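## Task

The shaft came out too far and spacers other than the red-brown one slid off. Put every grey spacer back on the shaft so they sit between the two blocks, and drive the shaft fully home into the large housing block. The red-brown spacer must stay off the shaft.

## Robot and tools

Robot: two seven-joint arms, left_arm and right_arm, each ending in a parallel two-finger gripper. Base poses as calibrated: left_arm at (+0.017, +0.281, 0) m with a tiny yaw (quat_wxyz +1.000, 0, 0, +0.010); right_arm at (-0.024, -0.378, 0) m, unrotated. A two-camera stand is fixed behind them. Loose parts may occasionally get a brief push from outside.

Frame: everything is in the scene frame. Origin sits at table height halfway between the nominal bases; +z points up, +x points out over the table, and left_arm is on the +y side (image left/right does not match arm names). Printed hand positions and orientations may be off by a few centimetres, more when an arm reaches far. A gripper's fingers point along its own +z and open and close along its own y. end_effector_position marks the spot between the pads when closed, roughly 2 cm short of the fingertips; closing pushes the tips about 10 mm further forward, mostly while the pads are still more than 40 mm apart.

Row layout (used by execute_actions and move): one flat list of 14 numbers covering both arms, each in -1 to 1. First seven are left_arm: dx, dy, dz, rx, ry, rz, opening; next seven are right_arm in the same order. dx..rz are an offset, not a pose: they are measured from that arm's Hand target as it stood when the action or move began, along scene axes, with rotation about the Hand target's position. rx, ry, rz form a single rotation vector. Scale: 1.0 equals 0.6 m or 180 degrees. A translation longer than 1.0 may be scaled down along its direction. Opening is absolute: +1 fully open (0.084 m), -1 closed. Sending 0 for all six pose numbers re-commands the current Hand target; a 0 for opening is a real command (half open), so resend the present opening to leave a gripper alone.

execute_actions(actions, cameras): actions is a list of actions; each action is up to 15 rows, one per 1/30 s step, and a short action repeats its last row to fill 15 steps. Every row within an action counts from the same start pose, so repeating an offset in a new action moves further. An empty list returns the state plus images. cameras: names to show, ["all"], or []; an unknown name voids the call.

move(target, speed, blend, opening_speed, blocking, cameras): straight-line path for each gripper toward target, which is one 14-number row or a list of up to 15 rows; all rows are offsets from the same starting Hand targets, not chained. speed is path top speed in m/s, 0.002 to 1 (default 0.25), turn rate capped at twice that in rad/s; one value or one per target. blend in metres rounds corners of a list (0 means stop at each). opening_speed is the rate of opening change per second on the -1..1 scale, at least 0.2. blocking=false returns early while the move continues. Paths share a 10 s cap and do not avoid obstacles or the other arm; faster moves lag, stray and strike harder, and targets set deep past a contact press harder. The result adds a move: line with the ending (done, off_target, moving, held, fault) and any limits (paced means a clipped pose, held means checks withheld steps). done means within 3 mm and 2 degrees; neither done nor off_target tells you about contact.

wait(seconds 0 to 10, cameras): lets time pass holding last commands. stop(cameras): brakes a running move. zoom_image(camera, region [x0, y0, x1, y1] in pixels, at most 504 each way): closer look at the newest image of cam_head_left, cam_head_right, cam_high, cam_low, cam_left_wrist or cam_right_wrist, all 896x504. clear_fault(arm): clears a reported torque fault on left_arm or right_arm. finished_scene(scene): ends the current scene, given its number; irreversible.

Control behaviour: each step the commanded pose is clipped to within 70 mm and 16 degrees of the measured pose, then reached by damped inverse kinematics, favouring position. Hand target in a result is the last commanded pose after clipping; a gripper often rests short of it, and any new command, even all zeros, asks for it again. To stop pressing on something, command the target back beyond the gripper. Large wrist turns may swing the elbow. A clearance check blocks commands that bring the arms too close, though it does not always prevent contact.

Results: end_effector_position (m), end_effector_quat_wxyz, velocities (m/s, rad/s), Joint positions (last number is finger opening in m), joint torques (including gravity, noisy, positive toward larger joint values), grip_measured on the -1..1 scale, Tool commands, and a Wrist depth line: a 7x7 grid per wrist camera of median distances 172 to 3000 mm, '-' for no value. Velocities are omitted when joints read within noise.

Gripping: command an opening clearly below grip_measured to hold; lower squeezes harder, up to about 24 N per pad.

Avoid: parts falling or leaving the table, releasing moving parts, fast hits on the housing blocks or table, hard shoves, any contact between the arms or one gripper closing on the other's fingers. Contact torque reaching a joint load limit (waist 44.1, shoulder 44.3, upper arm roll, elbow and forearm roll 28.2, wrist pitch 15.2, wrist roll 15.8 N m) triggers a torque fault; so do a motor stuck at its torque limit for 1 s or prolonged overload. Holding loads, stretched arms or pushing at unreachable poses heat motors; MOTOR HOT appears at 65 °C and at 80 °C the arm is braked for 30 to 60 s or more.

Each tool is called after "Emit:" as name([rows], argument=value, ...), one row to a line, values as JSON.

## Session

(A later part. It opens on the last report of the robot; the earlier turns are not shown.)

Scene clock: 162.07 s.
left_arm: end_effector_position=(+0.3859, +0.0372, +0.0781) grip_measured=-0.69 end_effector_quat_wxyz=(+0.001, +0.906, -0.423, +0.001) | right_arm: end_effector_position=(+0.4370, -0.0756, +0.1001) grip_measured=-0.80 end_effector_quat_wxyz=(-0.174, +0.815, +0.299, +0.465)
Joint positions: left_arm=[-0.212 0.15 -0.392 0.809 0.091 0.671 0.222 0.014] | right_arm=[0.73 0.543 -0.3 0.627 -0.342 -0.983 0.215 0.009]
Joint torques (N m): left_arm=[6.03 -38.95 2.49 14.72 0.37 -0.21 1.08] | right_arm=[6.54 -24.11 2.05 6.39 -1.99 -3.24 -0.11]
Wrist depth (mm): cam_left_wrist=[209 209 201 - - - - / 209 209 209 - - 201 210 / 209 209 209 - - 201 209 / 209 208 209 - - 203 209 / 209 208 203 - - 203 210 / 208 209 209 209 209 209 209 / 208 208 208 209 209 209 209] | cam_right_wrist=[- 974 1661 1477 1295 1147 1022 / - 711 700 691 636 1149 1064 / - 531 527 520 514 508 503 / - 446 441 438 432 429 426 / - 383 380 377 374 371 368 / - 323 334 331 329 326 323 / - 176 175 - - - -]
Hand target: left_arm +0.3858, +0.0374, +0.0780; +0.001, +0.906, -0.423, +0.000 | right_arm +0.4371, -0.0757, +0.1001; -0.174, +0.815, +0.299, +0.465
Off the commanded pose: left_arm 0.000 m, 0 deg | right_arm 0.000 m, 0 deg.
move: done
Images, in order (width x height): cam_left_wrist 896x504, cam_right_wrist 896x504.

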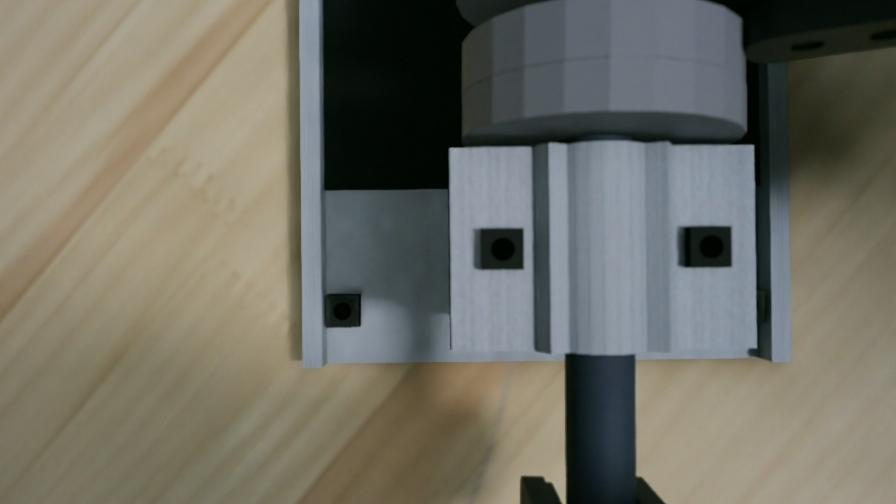

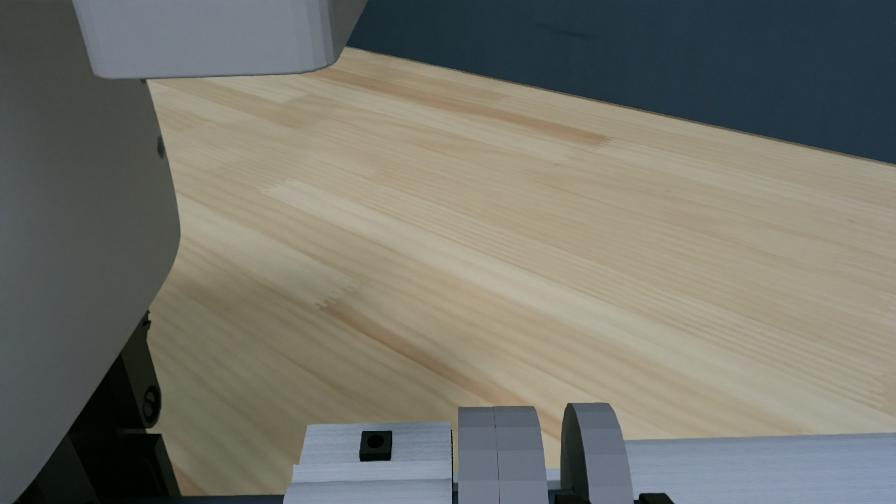

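Emit:
wait(seconds=0.1, cameras=["all"])

Emit:
zoom_image(camera="cam_high", region=[350, 170, 490, 290])

Emit:
zoom_image(camera="cam_low", region=[410, 220, 510, 310])

Scene clock: 162.67 s.
left_arm: end_effector_position=(+0.3858, +0.0374, +0.0780) grip_measured=-0.69 end_effector_quat_wxyz=(+0.001, +0.906, -0.423, +0.000) | right_arm: end_effector_position=(+0.4370, -0.0757, +0.1001) grip_measured=-0.80 end_effector_quat_wxyz=(-0.174, +0.815, +0.299, +0.465)
Joint positions: left_arm=[-0.212 0.15 -0.392 0.809 0.091 0.671 0.222 0.014] | right_arm=[0.73 0.543 -0.3 0.627 -0.342 -0.983 0.215 0.009]
Joint torques (N m): left_arm=[6.06 -36.86 3.48 13.7 0.48 0.48 1.15] | right_arm=[0.72 -24.72 -0.78 6.25 -0.47 -2.63 -0.04]
Wrist depth (mm): cam_left_wrist=[209 209 201 - - - - / 209 209 209 - - 202 209 / 209 208 209 - - 201 209 / 209 208 209 - - 203 209 / 209 209 203 - - 203 210 / 209 209 209 209 209 209 209 / 208 208 208 209 209 209 209] | cam_right_wrist=[- 973 1665 1480 1297 1147 1022 / - 715 703 691 636 1151 1074 / - 533 526 520 514 508 502 / - 446 441 438 434 430 424 / - 383 380 378 374 371 368 / - 324 334 332 329 326 324 / - 176 176 - - - -]
Hand target: left_arm +0.3858, +0.0374, +0.0780; +0.001, +0.906, -0.423, +0.000 | right_arm +0.4371, -0.0757, +0.1001; -0.174, +0.815, +0.299, +0.465
Tool commands: left_gripper/opening=-0.85 right_gripper/opening=-0.95
Off the commanded pose: left_arm 0.000 m, 0 deg | right_arm 0.000 m, 0 deg.
wait: 0.10 s; at rest from the start

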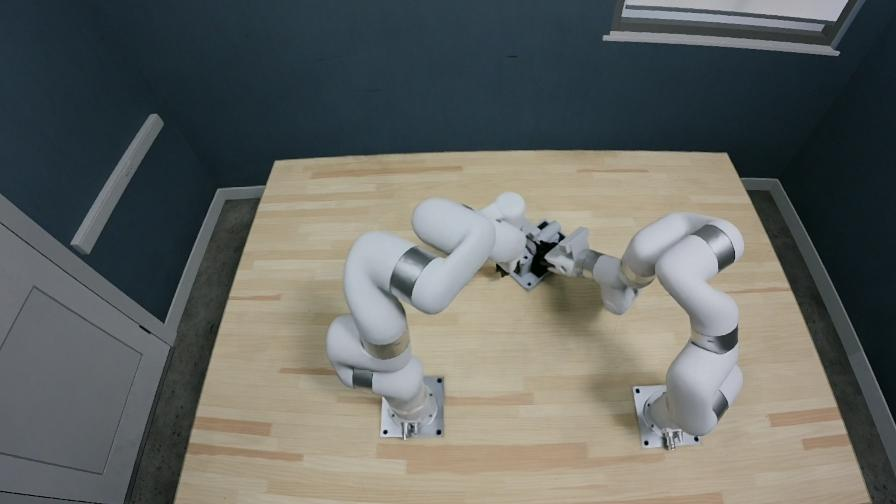

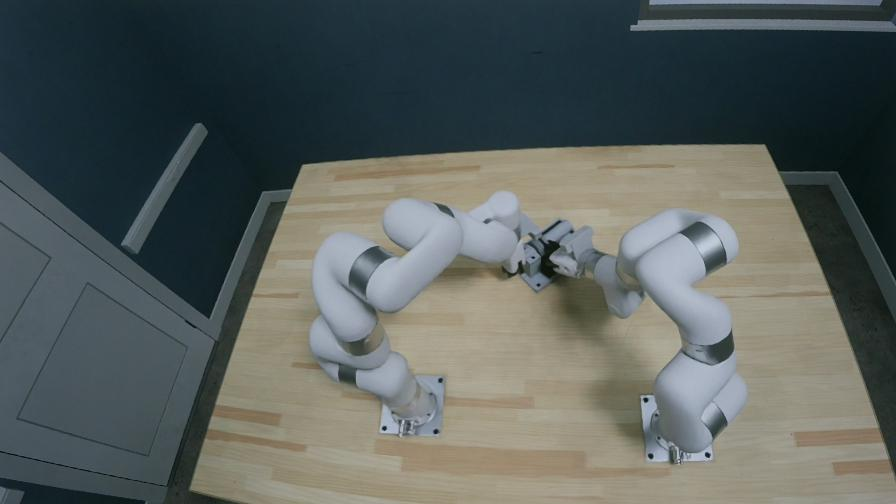

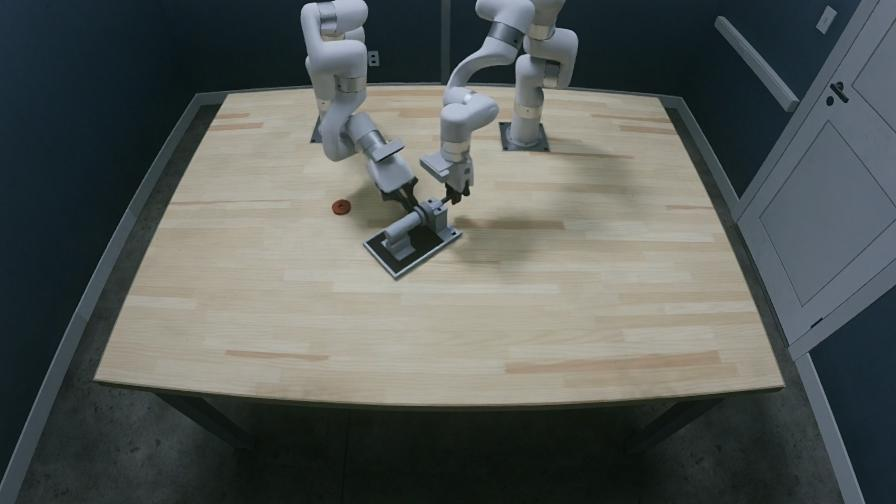

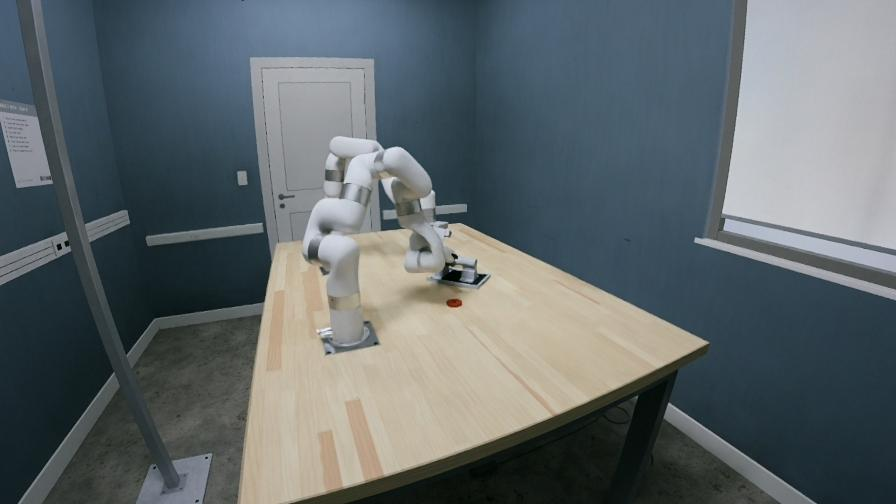

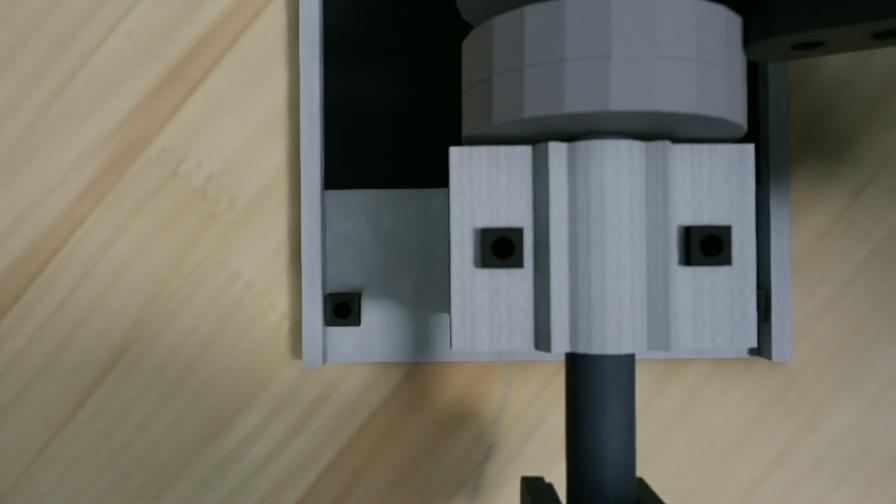

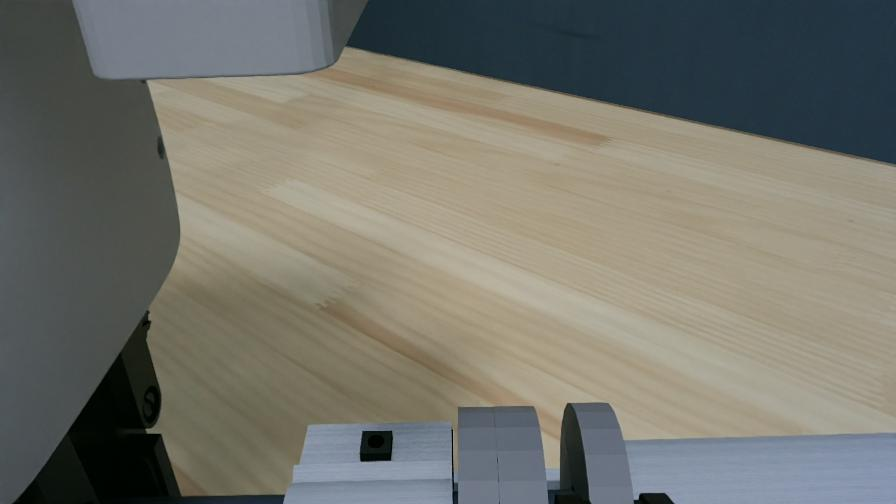

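Scaled by 3.600 from the camera's 896x504 image, which has a finer 1280x720 frame.

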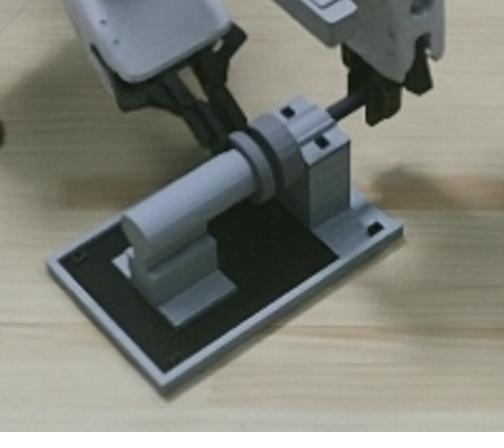

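Scaled by 5.040 from the camera's 896x504 image, which has a finer 1280x720 frame.

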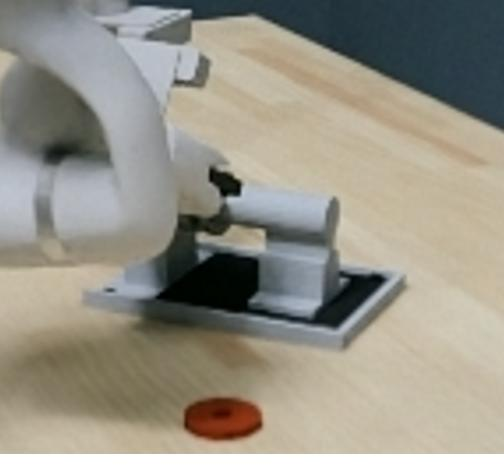

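Emit:
zoom_image(camera="cam_high", region=[400, 190, 450, 235])

Scaled by 10.080 from the camera's 896x504 image, which has a finer 1280x720 frame.

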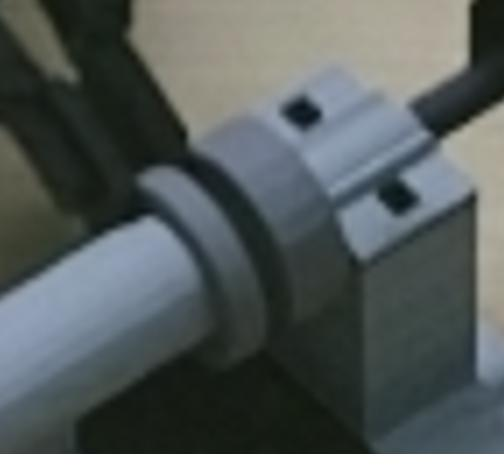

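Emit:
move([
  [-0.0033,0.0038,0,0,0,0,-0.85,0,0,0,0,0,0,-0.95],
], speed=0.03, cameras=["cam_right_wrist"])

Emit:
zoom_image(camera="cam_right_wrist", region=[430, 380, 660, 504])

Scene clock: 164.07 s.
left_arm: end_effector_position=(+0.3838, +0.0397, +0.0780) grip_measured=-0.69 end_effector_quat_wxyz=(+0.001, +0.906, -0.423, +0.000) | right_arm: end_effector_position=(+0.4370, -0.0757, +0.1001) grip_measured=-0.80 end_effector_quat_wxyz=(-0.174, +0.815, +0.299, +0.465)
Joint positions: left_arm=[-0.21 0.142 -0.393 0.798 0.086 0.668 0.227 0.014] | right_arm=[0.73 0.543 -0.3 0.627 -0.342 -0.983 0.215 0.009]
Joint torques (N m): left_arm=[6.54 -34.08 2.58 10.72 0.61 0.32 1.14] | right_arm=[-1.3 -26.08 -2.09 5.98 0.02 -1.66 0.15]
Wrist depth (mm): cam_left_wrist=[209 209 201 - - 202 - / 209 209 209 - - 202 210 / 209 209 209 - - 202 210 / 209 209 209 - - 204 210 / 209 209 203 - - 209 210 / 208 208 209 209 209 209 209 / 208 209 208 208 209 209 209] | cam_right_wrist=[1715 972 1677 1483 1295 1147 1023 / - 711 701 691 637 1147 1066 / - 532 528 521 514 508 502 / - 446 441 437 433 430 425 / - 385 381 377 373 371 368 / - 325 335 332 329 326 323 / - 179 175 - - - -]
Hand target: left_arm +0.3838, +0.0397, +0.0780; +0.001, +0.906, -0.423, +0.000 | right_arm +0.4371, -0.0757, +0.1001; -0.174, +0.815, +0.299, +0.465
Off the commanded pose: left_arm 0.000 m, 0 deg | right_arm 0.000 m, 0 deg.
move: done
Images, in order (width x height): cam_right_wrist 896x504.

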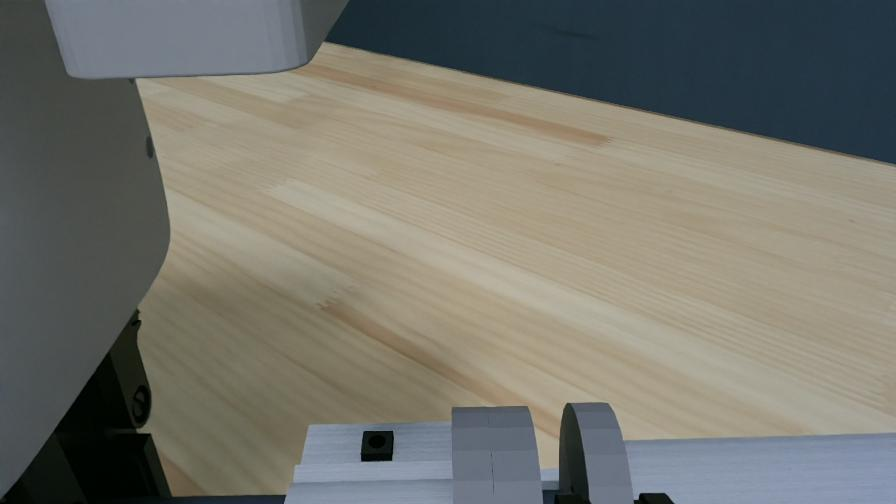

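Scaled by 2.191 from the camera's 896x504 image, which has a finer 1280x720 frame.

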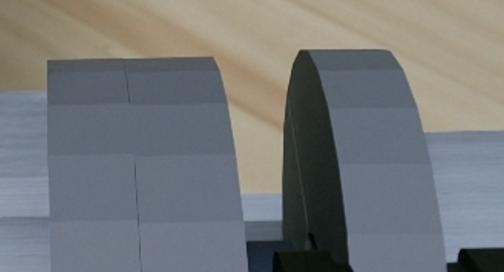

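Emit:
move([
  [0,0,0,0,0,0,-0.4,0,0,0,0,0,0,-0.95],
  [0,0,0.08,0,0,0,-0.4,0,0,0,0,0,0,-0.95],
  [0.04,-0.047,0.20,0,0,0,-0.4,0,0,0,0,0,0,-0.95],
], speed=[0.1,0.15,0.2], blend=[0,0.02,0], cameras=["cam_left_wrist","cam_right_wrist"])

Emit:
zoom_image(camera="cam_left_wrist", region=[440, 40, 700, 220])

Scene clock: 167.33 s.
left_arm: end_effector_position=(+0.4078, +0.0115, +0.1979) grip_measured=-0.42 end_effector_quat_wxyz=(+0.001, +0.906, -0.423, +0.000) | right_arm: end_effector_position=(+0.4371, -0.0757, +0.1001) grip_measured=-0.80 end_effector_quat_wxyz=(-0.174, +0.815, +0.299, +0.465)
Joint positions: left_arm=[-0.215 0.045 -0.415 1.076 0.02 1.035 0.253 0.026] | right_arm=[0.73 0.542 -0.3 0.627 -0.342 -0.983 0.215 0.009]
Joint torques (N m): left_arm=[-2.64 -22.97 -1.16 19.65 0.75 -1.64 -0.78] | right_arm=[-2.13 -27.59 -3.03 5.97 0.79 -1.67 0.18]
Wrist depth (mm): cam_left_wrist=[330 329 330 315 315 316 179 / 329 329 330 315 237 203 182 / 329 330 329 321 228 213 182 / 329 329 328 320 226 203 182 / 329 329 330 245 243 316 180 / 328 328 329 329 329 330 330 / 327 328 329 329 328 329 329] | cam_right_wrist=[- 973 1661 1474 1297 1151 1022 / - 661 702 693 636 1151 1071 / 507 531 526 520 514 509 502 / 450 447 442 437 433 429 425 / 387 384 380 378 374 372 368 / 339 325 334 332 329 326 323 / 292 290 182 - - - -]
Hand target: left_arm +0.4078, +0.0115, +0.1980; +0.001, +0.906, -0.423, +0.000 | right_arm +0.4371, -0.0757, +0.1001; -0.174, +0.815, +0.299, +0.465
Off the commanded pose: left_arm 0.000 m, 0 deg | right_arm 0.000 m, 0 deg.
move: done
Images, in order (width x height): cam_left_wrist 896x504, cam_right_wrist 896x504.

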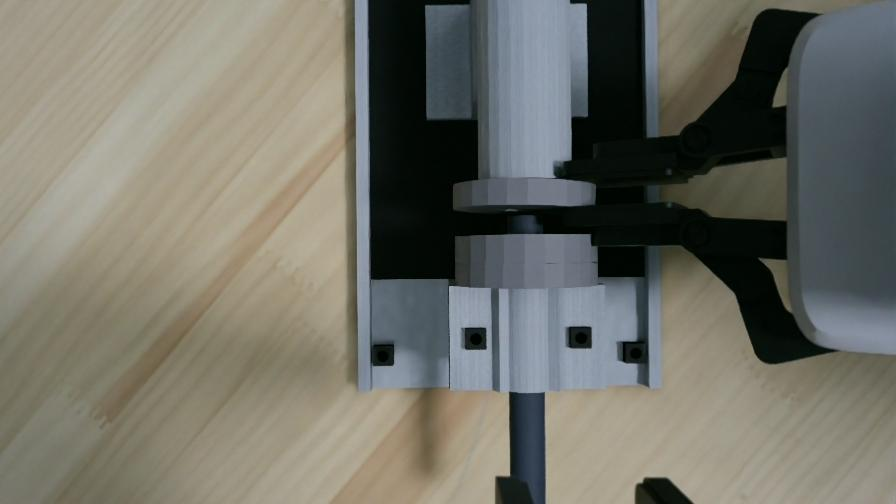

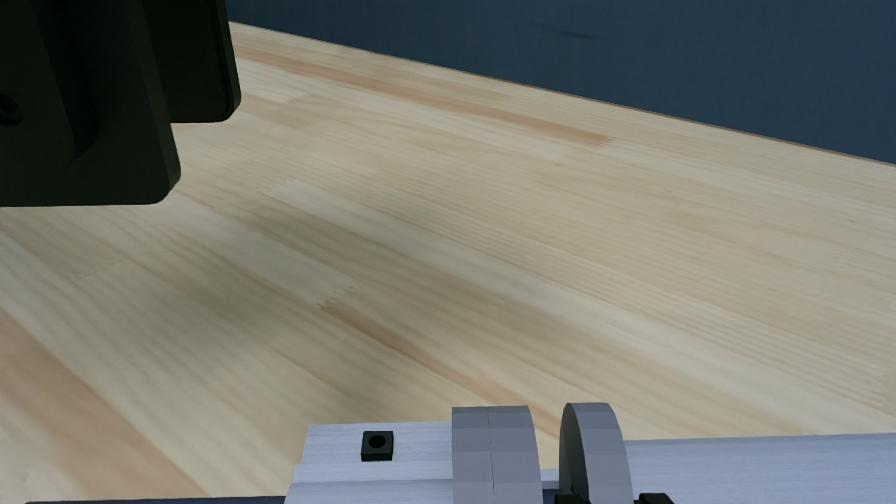

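Scaled by 1.938 from the camera's 896x504 image, which has a finer 1280x720 frame.

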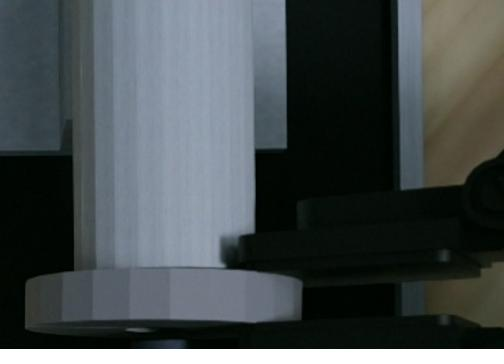

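Excellent — the shaft tip is visible. Zoom.

Emit:
zoom_image(camera="cam_left_wrist", region=[440, 165, 620, 300])

Scaled by 2.800 from the camera's 896x504 image, which has a finer 1280x720 frame.

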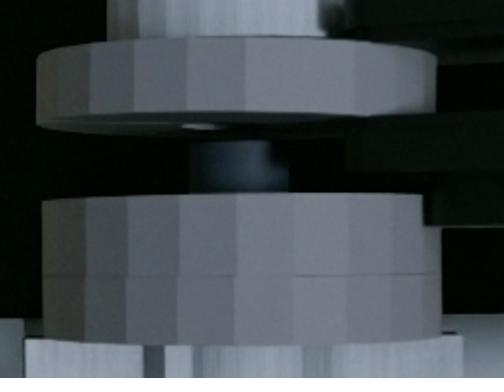

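Emit:
zoom_image(camera="cam_right_wrist", region=[500, 440, 600, 504])

Emit:
zoom_image(camera="cam_right_wrist", region=[500, 390, 620, 450])

Scaled by 5.040 from the camera's 896x504 image, which has a finer 1280x720 frame.

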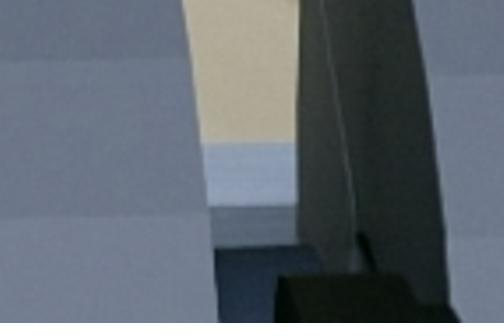

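Scaled by 4.200 from the camera's 896x504 image, which has a finer 1280x720 frame.

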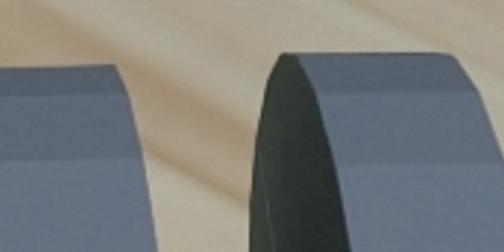

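Emit:
move([
  [0,0,0,0,0,0,-0.4,-0.0002,-0.0002,-0.0007,0,0,0,-0.95],
], speed=0.02, cameras=["cam_left_wrist","cam_right_wrist"])

Emit:
zoom_image(camera="cam_right_wrist", region=[500, 440, 600, 504])

Emit:
zoom_image(camera="cam_right_wrist", region=[500, 390, 620, 450])

Emit:
zoom_image(camera="cam_left_wrist", region=[440, 165, 620, 300])

Scene clock: 172.93 s.
left_arm: end_effector_position=(+0.4078, +0.0115, +0.1980) grip_measured=-0.42 end_effector_quat_wxyz=(+0.001, +0.906, -0.423, +0.000) | right_arm: end_effector_position=(+0.4370, -0.0759, +0.0997) grip_measured=-0.80 end_effector_quat_wxyz=(-0.174, +0.815, +0.299, +0.465)
Joint positions: left_arm=[-0.215 0.045 -0.415 1.076 0.02 1.035 0.253 0.026] | right_arm=[0.73 0.544 -0.3 0.627 -0.342 -0.985 0.215 0.009]
Joint torques (N m): left_arm=[-2.69 -23.09 -1.13 19.35 0.72 -1.98 -0.74] | right_arm=[-1.75 -21.57 -1.27 5.54 1.52 -2.51 -0.48]
Wrist depth (mm): cam_left_wrist=[328 330 329 315 316 316 180 / 329 330 328 316 237 203 183 / 329 329 330 321 229 213 182 / 328 329 330 321 226 203 182 / 329 329 329 245 243 315 179 / 329 329 328 329 330 329 330 / 328 329 329 329 330 329 329] | cam_right_wrist=[- 976 1653 1490 1292 1147 1023 / - 660 701 691 637 1153 1071 / 506 530 526 519 513 509 502 / 450 447 440 437 433 429 425 / 387 384 380 377 373 371 368 / 338 324 334 331 328 326 323 / 291 290 175 - - - -]
Hand target: left_arm +0.4078, +0.0115, +0.1980; +0.001, +0.906, -0.423, +0.000 | right_arm +0.4369, -0.0758, +0.0997; -0.174, +0.815, +0.299, +0.465
Off the commanded pose: left_arm 0.000 m, 0 deg | right_arm 0.000 m, 0 deg.
move: done
Images, in order (width x height): cam_left_wrist 896x504, cam_right_wrist 896x504.

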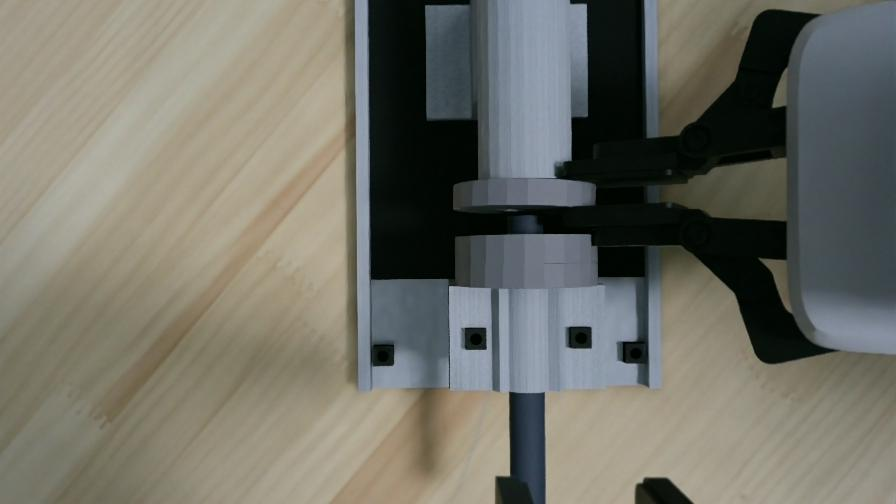

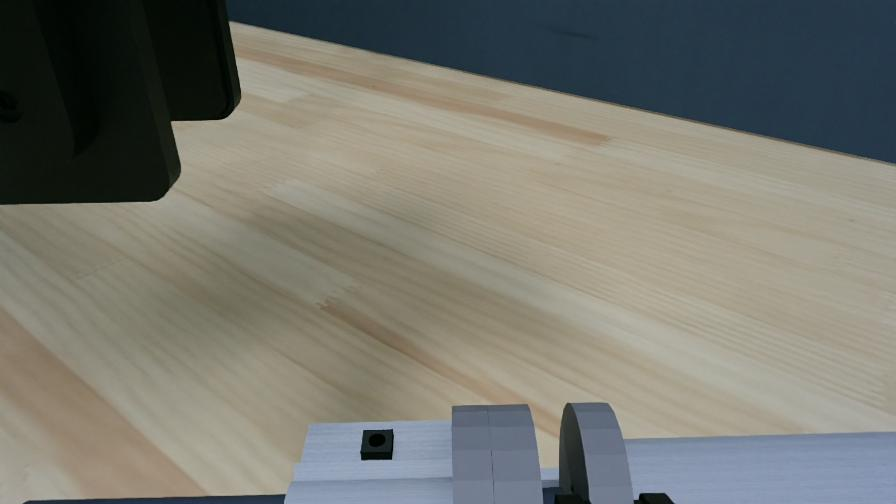

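Scaled by 5.040 from the camera's 896x504 image, which has a finer 1280x720 frame.

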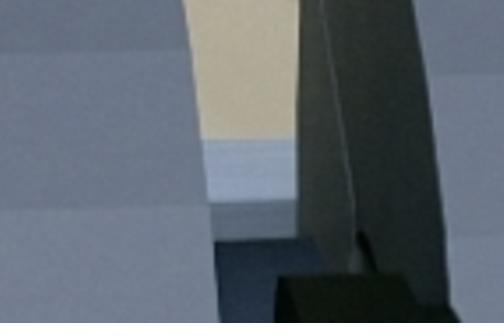

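Scaled by 4.200 from the camera's 896x504 image, which has a finer 1280x720 frame.

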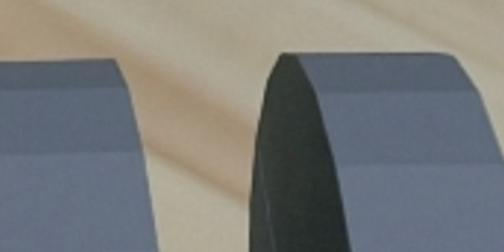

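Scaled by 2.800 from the camera's 896x504 image, which has a finer 1280x720 frame.

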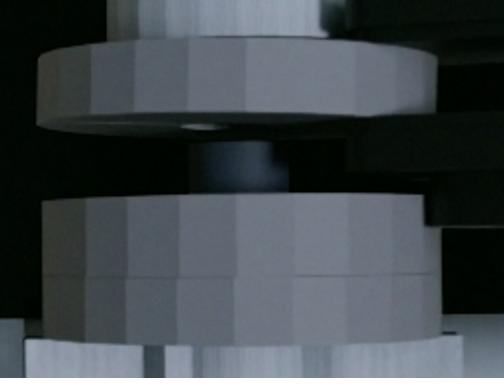

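Emit:
move([
  [-0.04,0.047,-0.12,0,0,0,-0.4,0,0,0,0,0,0,-0.95],
  [-0.04,0.047,-0.20,0,0,0,-0.4,0,0,0,0,0,0,-0.95],
  [-0.04,0.047,-0.20,0,0,0,-0.9,0,0,0,0,0,0,-0.95],
], speed=[0.2,0.12,0.1], blend=[0.02,0,0], opening_speed=0.4, cameras=["cam_left_wrist"])

Emit:
move([
  [0.0049,-0.0057,0,0,0,0,-0.9,0,0,0,0,0,0,-0.95],
], speed=0.02, cameras=["cam_right_wrist"])

Emit:
zoom_image(camera="cam_right_wrist", region=[500, 440, 600, 504])

Scene clock: 176.30 s.
left_arm: end_effector_position=(+0.3838, +0.0397, +0.0779) grip_measured=-0.69 end_effector_quat_wxyz=(+0.001, +0.906, -0.423, +0.000) | right_arm: end_effector_position=(+0.4369, -0.0758, +0.0997) grip_measured=-0.80 end_effector_quat_wxyz=(-0.174, +0.815, +0.299, +0.465)
Joint positions: left_arm=[-0.208 0.142 -0.394 0.798 0.086 0.668 0.227 0.014] | right_arm=[0.73 0.544 -0.3 0.627 -0.342 -0.985 0.215 0.009]
Joint torques (N m): left_arm=[3.51 -26.63 1.97 16.81 0.06 -3.52 0.28] | right_arm=[0.67 -22.55 -1.03 5.33 1.63 -2.52 -0.33]
Wrist depth (mm): cam_left_wrist=[209 209 201 - - - - / 209 208 209 - - 201 210 / 209 209 209 - - 201 210 / 208 209 208 - - 203 209 / 208 208 209 - - 203 209 / 208 208 209 209 209 209 209 / 208 208 209 208 209 209 209] | cam_right_wrist=[1715 972 1657 1490 1292 1153 1023 / - 711 702 693 636 1151 1069 / - 532 527 519 513 507 502 / - 446 441 438 433 429 424 / - 384 380 377 373 370 368 / - 324 334 331 328 325 323 / - 178 175 - - - -]
Hand target: left_arm +0.3838, +0.0397, +0.0780; +0.001, +0.906, -0.423, +0.000 | right_arm +0.4369, -0.0758, +0.0997; -0.174, +0.815, +0.299, +0.465
Off the commanded pose: left_arm 0.000 m, 0 deg | right_arm 0.000 m, 0 deg.
move: done
Images, in order (width x height): cam_left_wrist 896x504.

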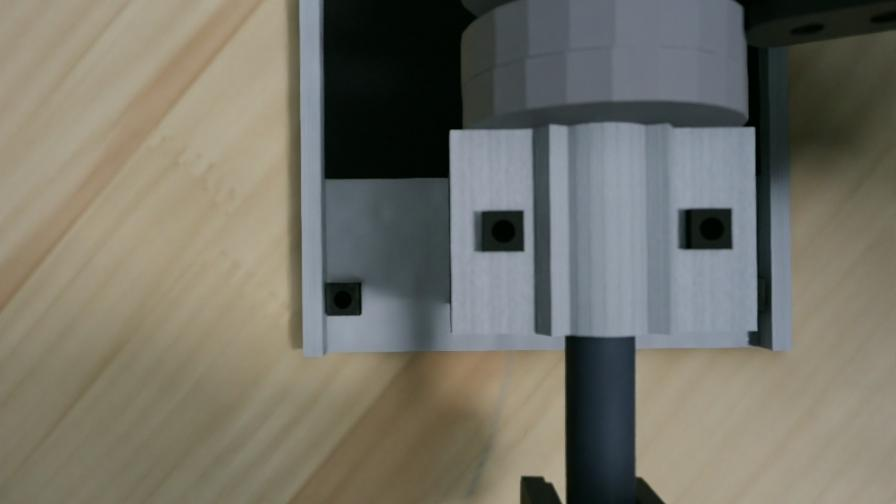

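Scene clock: 177.07 s.
left_arm: end_effector_position=(+0.3866, +0.0364, +0.0779) grip_measured=-0.69 end_effector_quat_wxyz=(+0.000, +0.906, -0.423, +0.000) | right_arm: end_effector_position=(+0.4370, -0.0759, +0.0997) grip_measured=-0.80 end_effector_quat_wxyz=(-0.174, +0.815, +0.299, +0.465)
Joint positions: left_arm=[-0.212 0.155 -0.394 0.814 0.093 0.673 0.219 0.014] | right_arm=[0.73 0.544 -0.3 0.627 -0.342 -0.985 0.215 0.009]
Joint torques (N m): left_arm=[-2.26 -24.35 0.45 26.88 1.38 -9.93 -0.49] | right_arm=[2.24 -22.93 0.75 5.36 -1.31 -2.45 -0.53]
Wrist depth (mm): cam_left_wrist=[208 208 200 - - - - / 208 208 200 - - 201 209 / 207 208 208 - - 201 209 / 208 208 208 - - 203 209 / 208 208 208 - - 199 209 / 208 208 208 208 208 209 209 / 208 208 208 208 208 209 209] | cam_right_wrist=[- 972 1665 1471 1290 1153 1022 / - 713 700 690 636 1149 1063 / - 533 526 520 514 506 502 / - 445 441 437 433 429 425 / - 383 381 377 373 371 368 / - 324 334 332 328 326 323 / - 176 175 - - - -]
Hand target: left_arm +0.3867, +0.0362, +0.0780; +0.001, +0.906, -0.423, +0.000 | right_arm +0.4369, -0.0758, +0.0997; -0.174, +0.815, +0.299, +0.465
Off the commanded pose: left_arm 0.000 m, 0 deg | right_arm 0.000 m, 0 deg.
move: done
Images, in order (width x height): cam_right_wrist 896x504.

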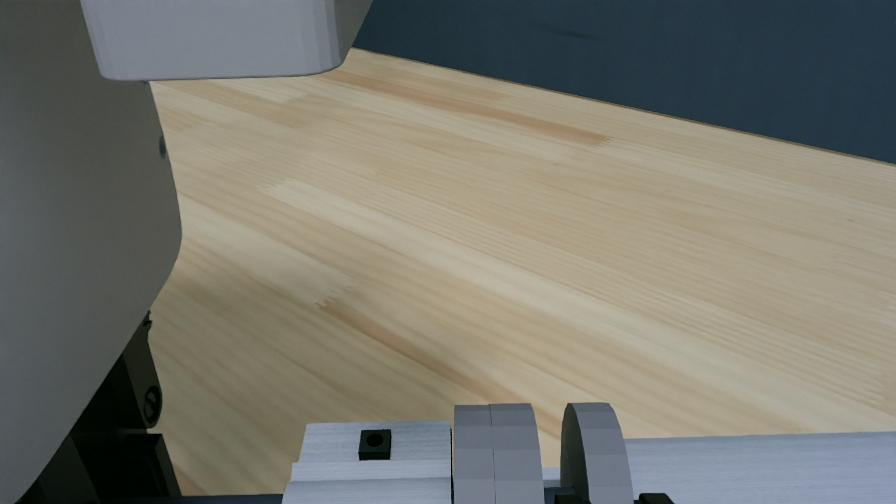

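Scaled by 5.040 from the camera's 896x504 image, which has a finer 1280x720 frame.

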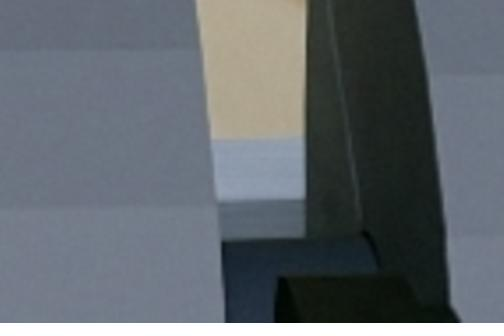

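Emit:
zoom_image(camera="cam_right_wrist", region=[540, 470, 590, 504])

Scaled by 10.080 from the camera's 896x504 image, which has a finer 1280x720 frame.

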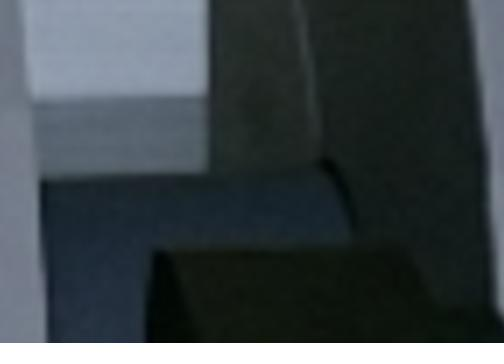

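Emit:
move([
  [0.0022,-0.0025,0,0,0,0,-0.9,0,0,0,0,0,0,-0.95],
], speed=0.02, cameras=["cam_right_wrist"])

Emit:
zoom_image(camera="cam_right_wrist", region=[540, 470, 590, 504])

Emit:
zoom_image(camera="cam_right_wrist", region=[500, 440, 600, 504])

Scene clock: 178.30 s.
left_arm: end_effector_position=(+0.3880, +0.0348, +0.0779) grip_measured=-0.69 end_effector_quat_wxyz=(+0.001, +0.906, -0.423, +0.000) | right_arm: end_effector_position=(+0.4369, -0.0759, +0.0997) grip_measured=-0.80 end_effector_quat_wxyz=(-0.174, +0.815, +0.299, +0.465)
Joint positions: left_arm=[-0.213 0.161 -0.394 0.822 0.097 0.675 0.216 0.014] | right_arm=[0.73 0.544 -0.3 0.627 -0.342 -0.985 0.215 0.009]
Joint torques (N m): left_arm=[-2.36 -29.41 -0.15 28.71 1.34 -9.98 -0.63] | right_arm=[7.45 -23.67 2.89 5.49 -2.23 -2.25 -0.46]
Wrist depth (mm): cam_left_wrist=[208 208 200 - - - - / 207 208 200 - - 201 209 / 208 208 208 - - 200 208 / 208 208 208 - - 203 209 / 207 208 208 - - 199 208 / 208 207 208 208 208 209 209 / 207 208 208 208 209 208 209] | cam_right_wrist=[- 966 1673 1483 1292 1141 1023 / - 711 698 691 634 1139 1072 / - 530 526 520 513 507 504 / - 444 440 437 432 428 424 / - 383 380 376 372 371 368 / - 323 333 332 329 325 323 / - 176 182 - - - -]
Hand target: left_arm +0.3881, +0.0347, +0.0780; +0.001, +0.906, -0.423, +0.000 | right_arm +0.4369, -0.0758, +0.0997; -0.174, +0.815, +0.299, +0.465
Off the commanded pose: left_arm 0.000 m, 0 deg | right_arm 0.000 m, 0 deg.
move: done
Images, in order (width x height): cam_right_wrist 896x504.

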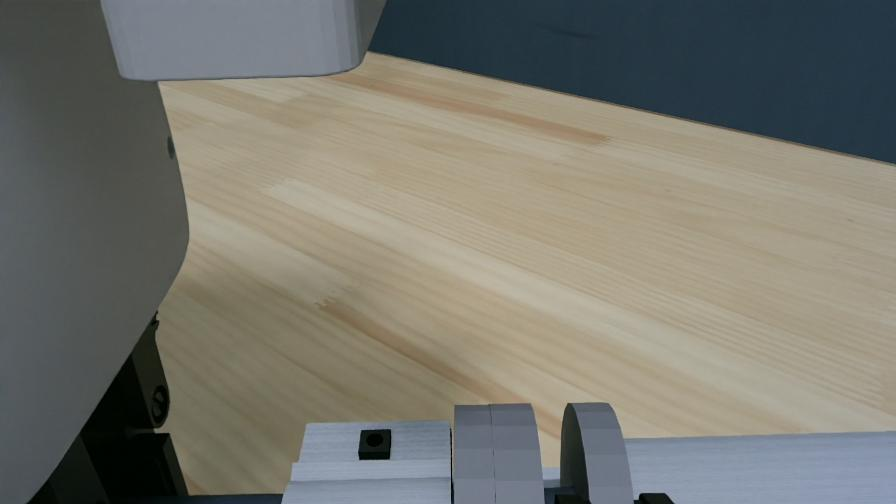

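Scaled by 10.080 from the camera's 896x504 image, which has a finer 1280x720 frame.

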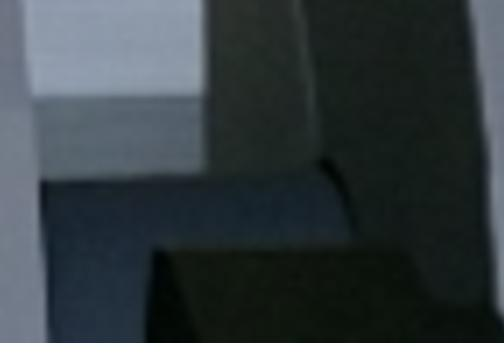

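Scaled by 5.040 from the camera's 896x504 image, which has a finer 1280x720 frame.

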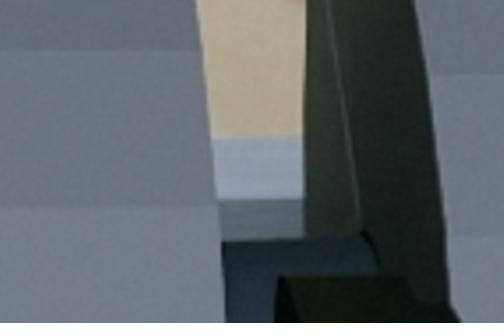

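Emit:
move([
  [-0.0022,0.0025,0,0,0,0,-0.9,0,0,0,0,0,0,-0.95],
  [-0.0022,0.0025,0,0,0,0,-0.9,0.0006,0.0005,0,0,0,0,-0.95],
], speed=0.02, cameras=["cam_right_wrist"])

Emit:
zoom_image(camera="cam_right_wrist", region=[540, 470, 590, 504])

Scene clock: 179.77 s.
left_arm: end_effector_position=(+0.3868, +0.0361, +0.0780) grip_measured=-0.69 end_effector_quat_wxyz=(+0.001, +0.906, -0.423, +0.000) | right_arm: end_effector_position=(+0.4372, -0.0755, +0.0997) grip_measured=-0.80 end_effector_quat_wxyz=(-0.174, +0.815, +0.299, +0.465)
Joint positions: left_arm=[-0.212 0.155 -0.394 0.814 0.093 0.673 0.219 0.014] | right_arm=[0.73 0.544 -0.3 0.628 -0.342 -0.984 0.215 0.009]
Joint torques (N m): left_arm=[6.32 -36.37 2.84 13.32 0.56 0.33 1.27] | right_arm=[2.72 -20.77 1.14 8.66 -0.76 -1.59 0.75]
Wrist depth (mm): cam_left_wrist=[209 209 201 - - - - / 209 209 209 - - 202 210 / 209 209 209 - - 201 210 / 209 209 209 - - 203 209 / 209 209 209 - - 199 209 / 209 208 209 209 209 209 209 / 208 208 208 209 209 209 209] | cam_right_wrist=[- 966 1669 1480 1290 1143 1022 / - 713 701 692 634 1149 1069 / - 531 526 519 514 508 504 / - 444 440 437 433 429 425 / - 383 380 377 373 371 367 / - 323 334 331 329 326 323 / - 176 182 - - - -]
Hand target: left_arm +0.3867, +0.0362, +0.0780; +0.001, +0.906, -0.423, +0.000 | right_arm +0.4373, -0.0755, +0.0997; -0.174, +0.815, +0.299, +0.465
Off the commanded pose: left_arm 0.000 m, 0 deg | right_arm 0.000 m, 0 deg.
move: done
Images, in order (width x height): cam_right_wrist 896x504.

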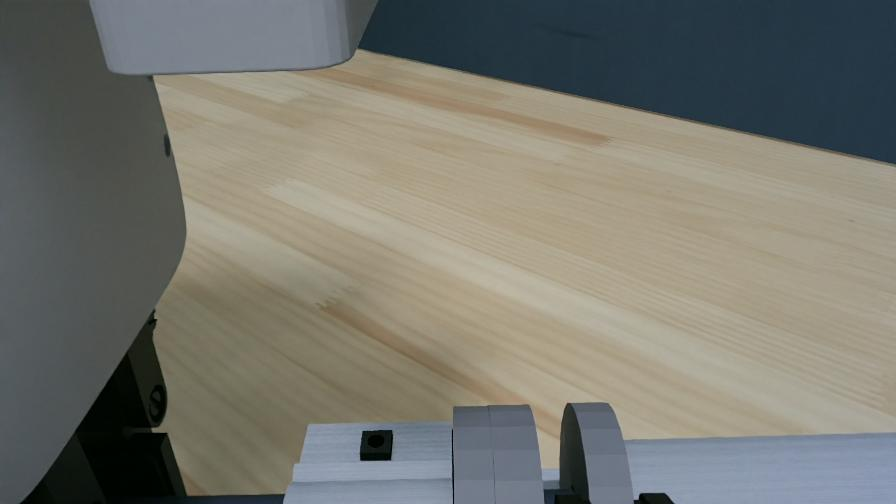

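Scaled by 10.080 from the camera's 896x504 image, which has a finer 1280x720 frame.

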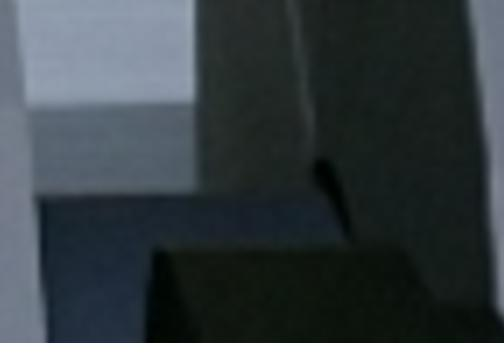

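Emit:
move([
  [0,0,0,0,0,0,-0.6,0,0,-0.0006,0,0,0,-0.95],
  [0,0,0,0,0,0,-0.74,0,0,-0.0006,0,0,0,-0.95],
], speed=0.02, opening_speed=0.5, cameras=["cam_right_wrist"])

Emit:
zoom_image(camera="cam_right_wrist", region=[540, 470, 590, 504])

Scene clock: 181.77 s.
left_arm: end_effector_position=(+0.3867, +0.0362, +0.0779) grip_measured=-0.69 end_effector_quat_wxyz=(+0.001, +0.906, -0.423, +0.000) | right_arm: end_effector_position=(+0.4373, -0.0756, +0.0993) grip_measured=-0.80 end_effector_quat_wxyz=(-0.174, +0.815, +0.299, +0.465)
Joint positions: left_arm=[-0.212 0.155 -0.394 0.814 0.094 0.673 0.219 0.014] | right_arm=[0.729 0.546 -0.299 0.629 -0.341 -0.985 0.215 0.009]
Joint torques (N m): left_arm=[3.99 -25.92 2.95 18.46 0.91 -4.66 -0.38] | right_arm=[0.28 -22.12 -0.99 7.82 1.07 -1.75 -0.24]
Wrist depth (mm): cam_left_wrist=[209 209 201 - - - - / 208 209 201 - - 201 210 / 208 209 208 - - 201 209 / 208 208 209 - - 203 209 / 208 208 208 - - 199 209 / 208 209 209 209 209 209 209 / 208 208 208 209 209 209 209] | cam_right_wrist=[- 970 1634 1471 1292 1145 1019 / - 710 697 689 634 1151 1059 / - 532 526 518 512 507 502 / - 445 441 436 432 428 424 / - 382 380 376 373 369 367 / - 323 334 330 328 325 322 / - 176 181 - - - -]
Hand target: left_arm +0.3867, +0.0362, +0.0780; +0.001, +0.906, -0.423, +0.000 | right_arm +0.4373, -0.0755, +0.0993; -0.174, +0.815, +0.299, +0.465
Off the commanded pose: left_arm 0.000 m, 0 deg | right_arm 0.000 m, 0 deg.
move: done
Images, in order (width x height): cam_right_wrist 896x504.

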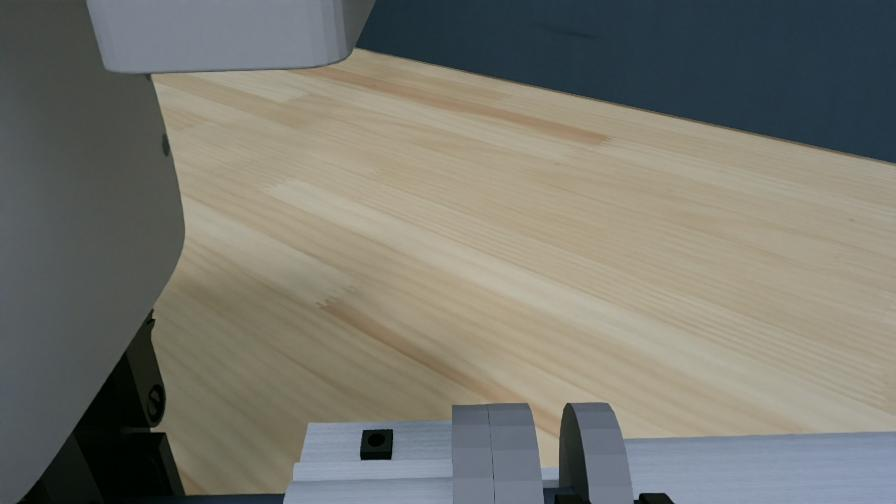

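Scaled by 10.080 from the camera's 896x504 image, which has a finer 1280x720 frame.

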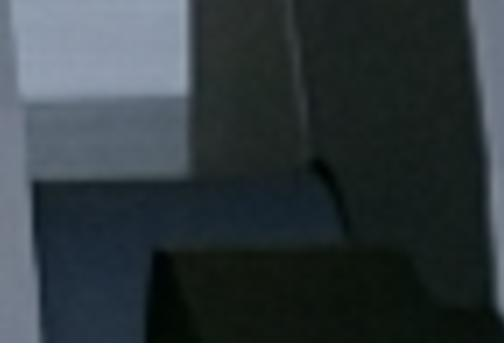

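Emit:
move([
  [0.0022,-0.0025,0,0,0,0,-0.74,0,0,0,0,0,0,-0.95],
], speed=0.02, cameras=["cam_right_wrist"])

Emit:
zoom_image(camera="cam_right_wrist", region=[540, 470, 590, 504])

Scene clock: 182.77 s.
left_arm: end_effector_position=(+0.3880, +0.0348, +0.0779) grip_measured=-0.69 end_effector_quat_wxyz=(+0.001, +0.906, -0.423, +0.000) | right_arm: end_effector_position=(+0.4374, -0.0757, +0.0993) grip_measured=-0.80 end_effector_quat_wxyz=(-0.174, +0.815, +0.299, +0.465)
Joint positions: left_arm=[-0.213 0.161 -0.394 0.822 0.097 0.675 0.216 0.014] | right_arm=[0.729 0.546 -0.3 0.629 -0.341 -0.985 0.215 0.009]
Joint torques (N m): left_arm=[-0.36 -25.91 1.74 26.87 1.65 -9.13 -0.46] | right_arm=[7.04 -24.58 4.23 8.99 -1.7 -1.5 -0.12]
Wrist depth (mm): cam_left_wrist=[208 208 200 - - - - / 208 208 200 - - 200 209 / 207 208 200 - - 201 209 / 208 208 208 - - 203 209 / 208 208 208 - - 198 208 / 208 208 208 208 209 208 209 / 208 208 208 208 209 209 209] | cam_right_wrist=[- 970 1677 1474 1295 1151 1020 / - 712 699 689 633 1147 1071 / - 530 525 519 513 507 502 / - 443 440 436 432 427 424 / - 383 380 376 374 370 367 / - 323 333 331 328 325 323 / - 181 175 - - - -]
Hand target: left_arm +0.3881, +0.0347, +0.0780; +0.001, +0.906, -0.423, +0.000 | right_arm +0.4373, -0.0755, +0.0993; -0.174, +0.815, +0.299, +0.465
Off the commanded pose: left_arm 0.000 m, 0 deg | right_arm 0.000 m, 0 deg.
move: done
Images, in order (width x height): cam_right_wrist 896x504.

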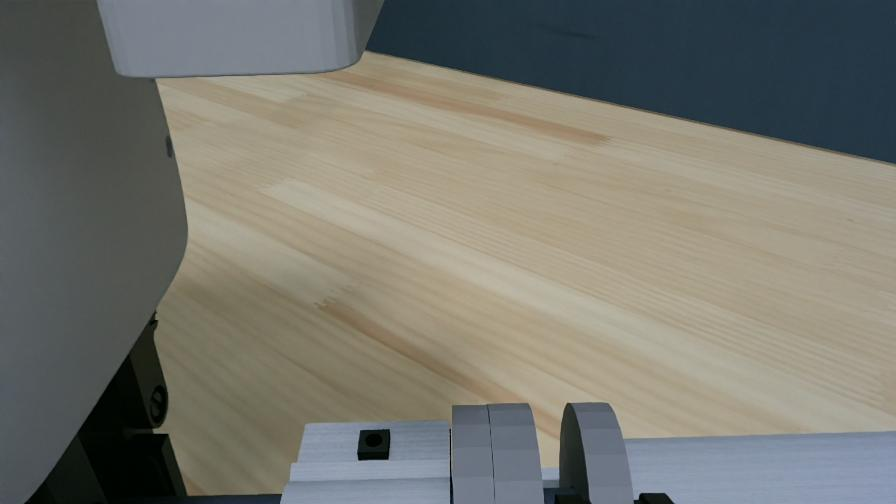

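Scaled by 10.080 from the camera's 896x504 image, which has a finer 1280x720 frame.

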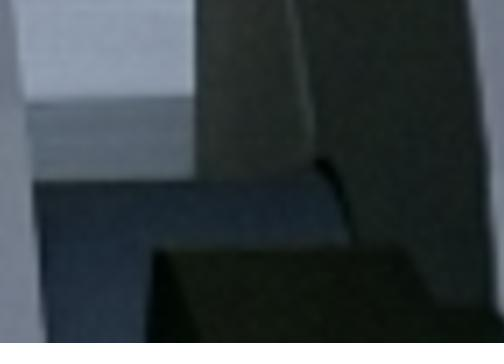

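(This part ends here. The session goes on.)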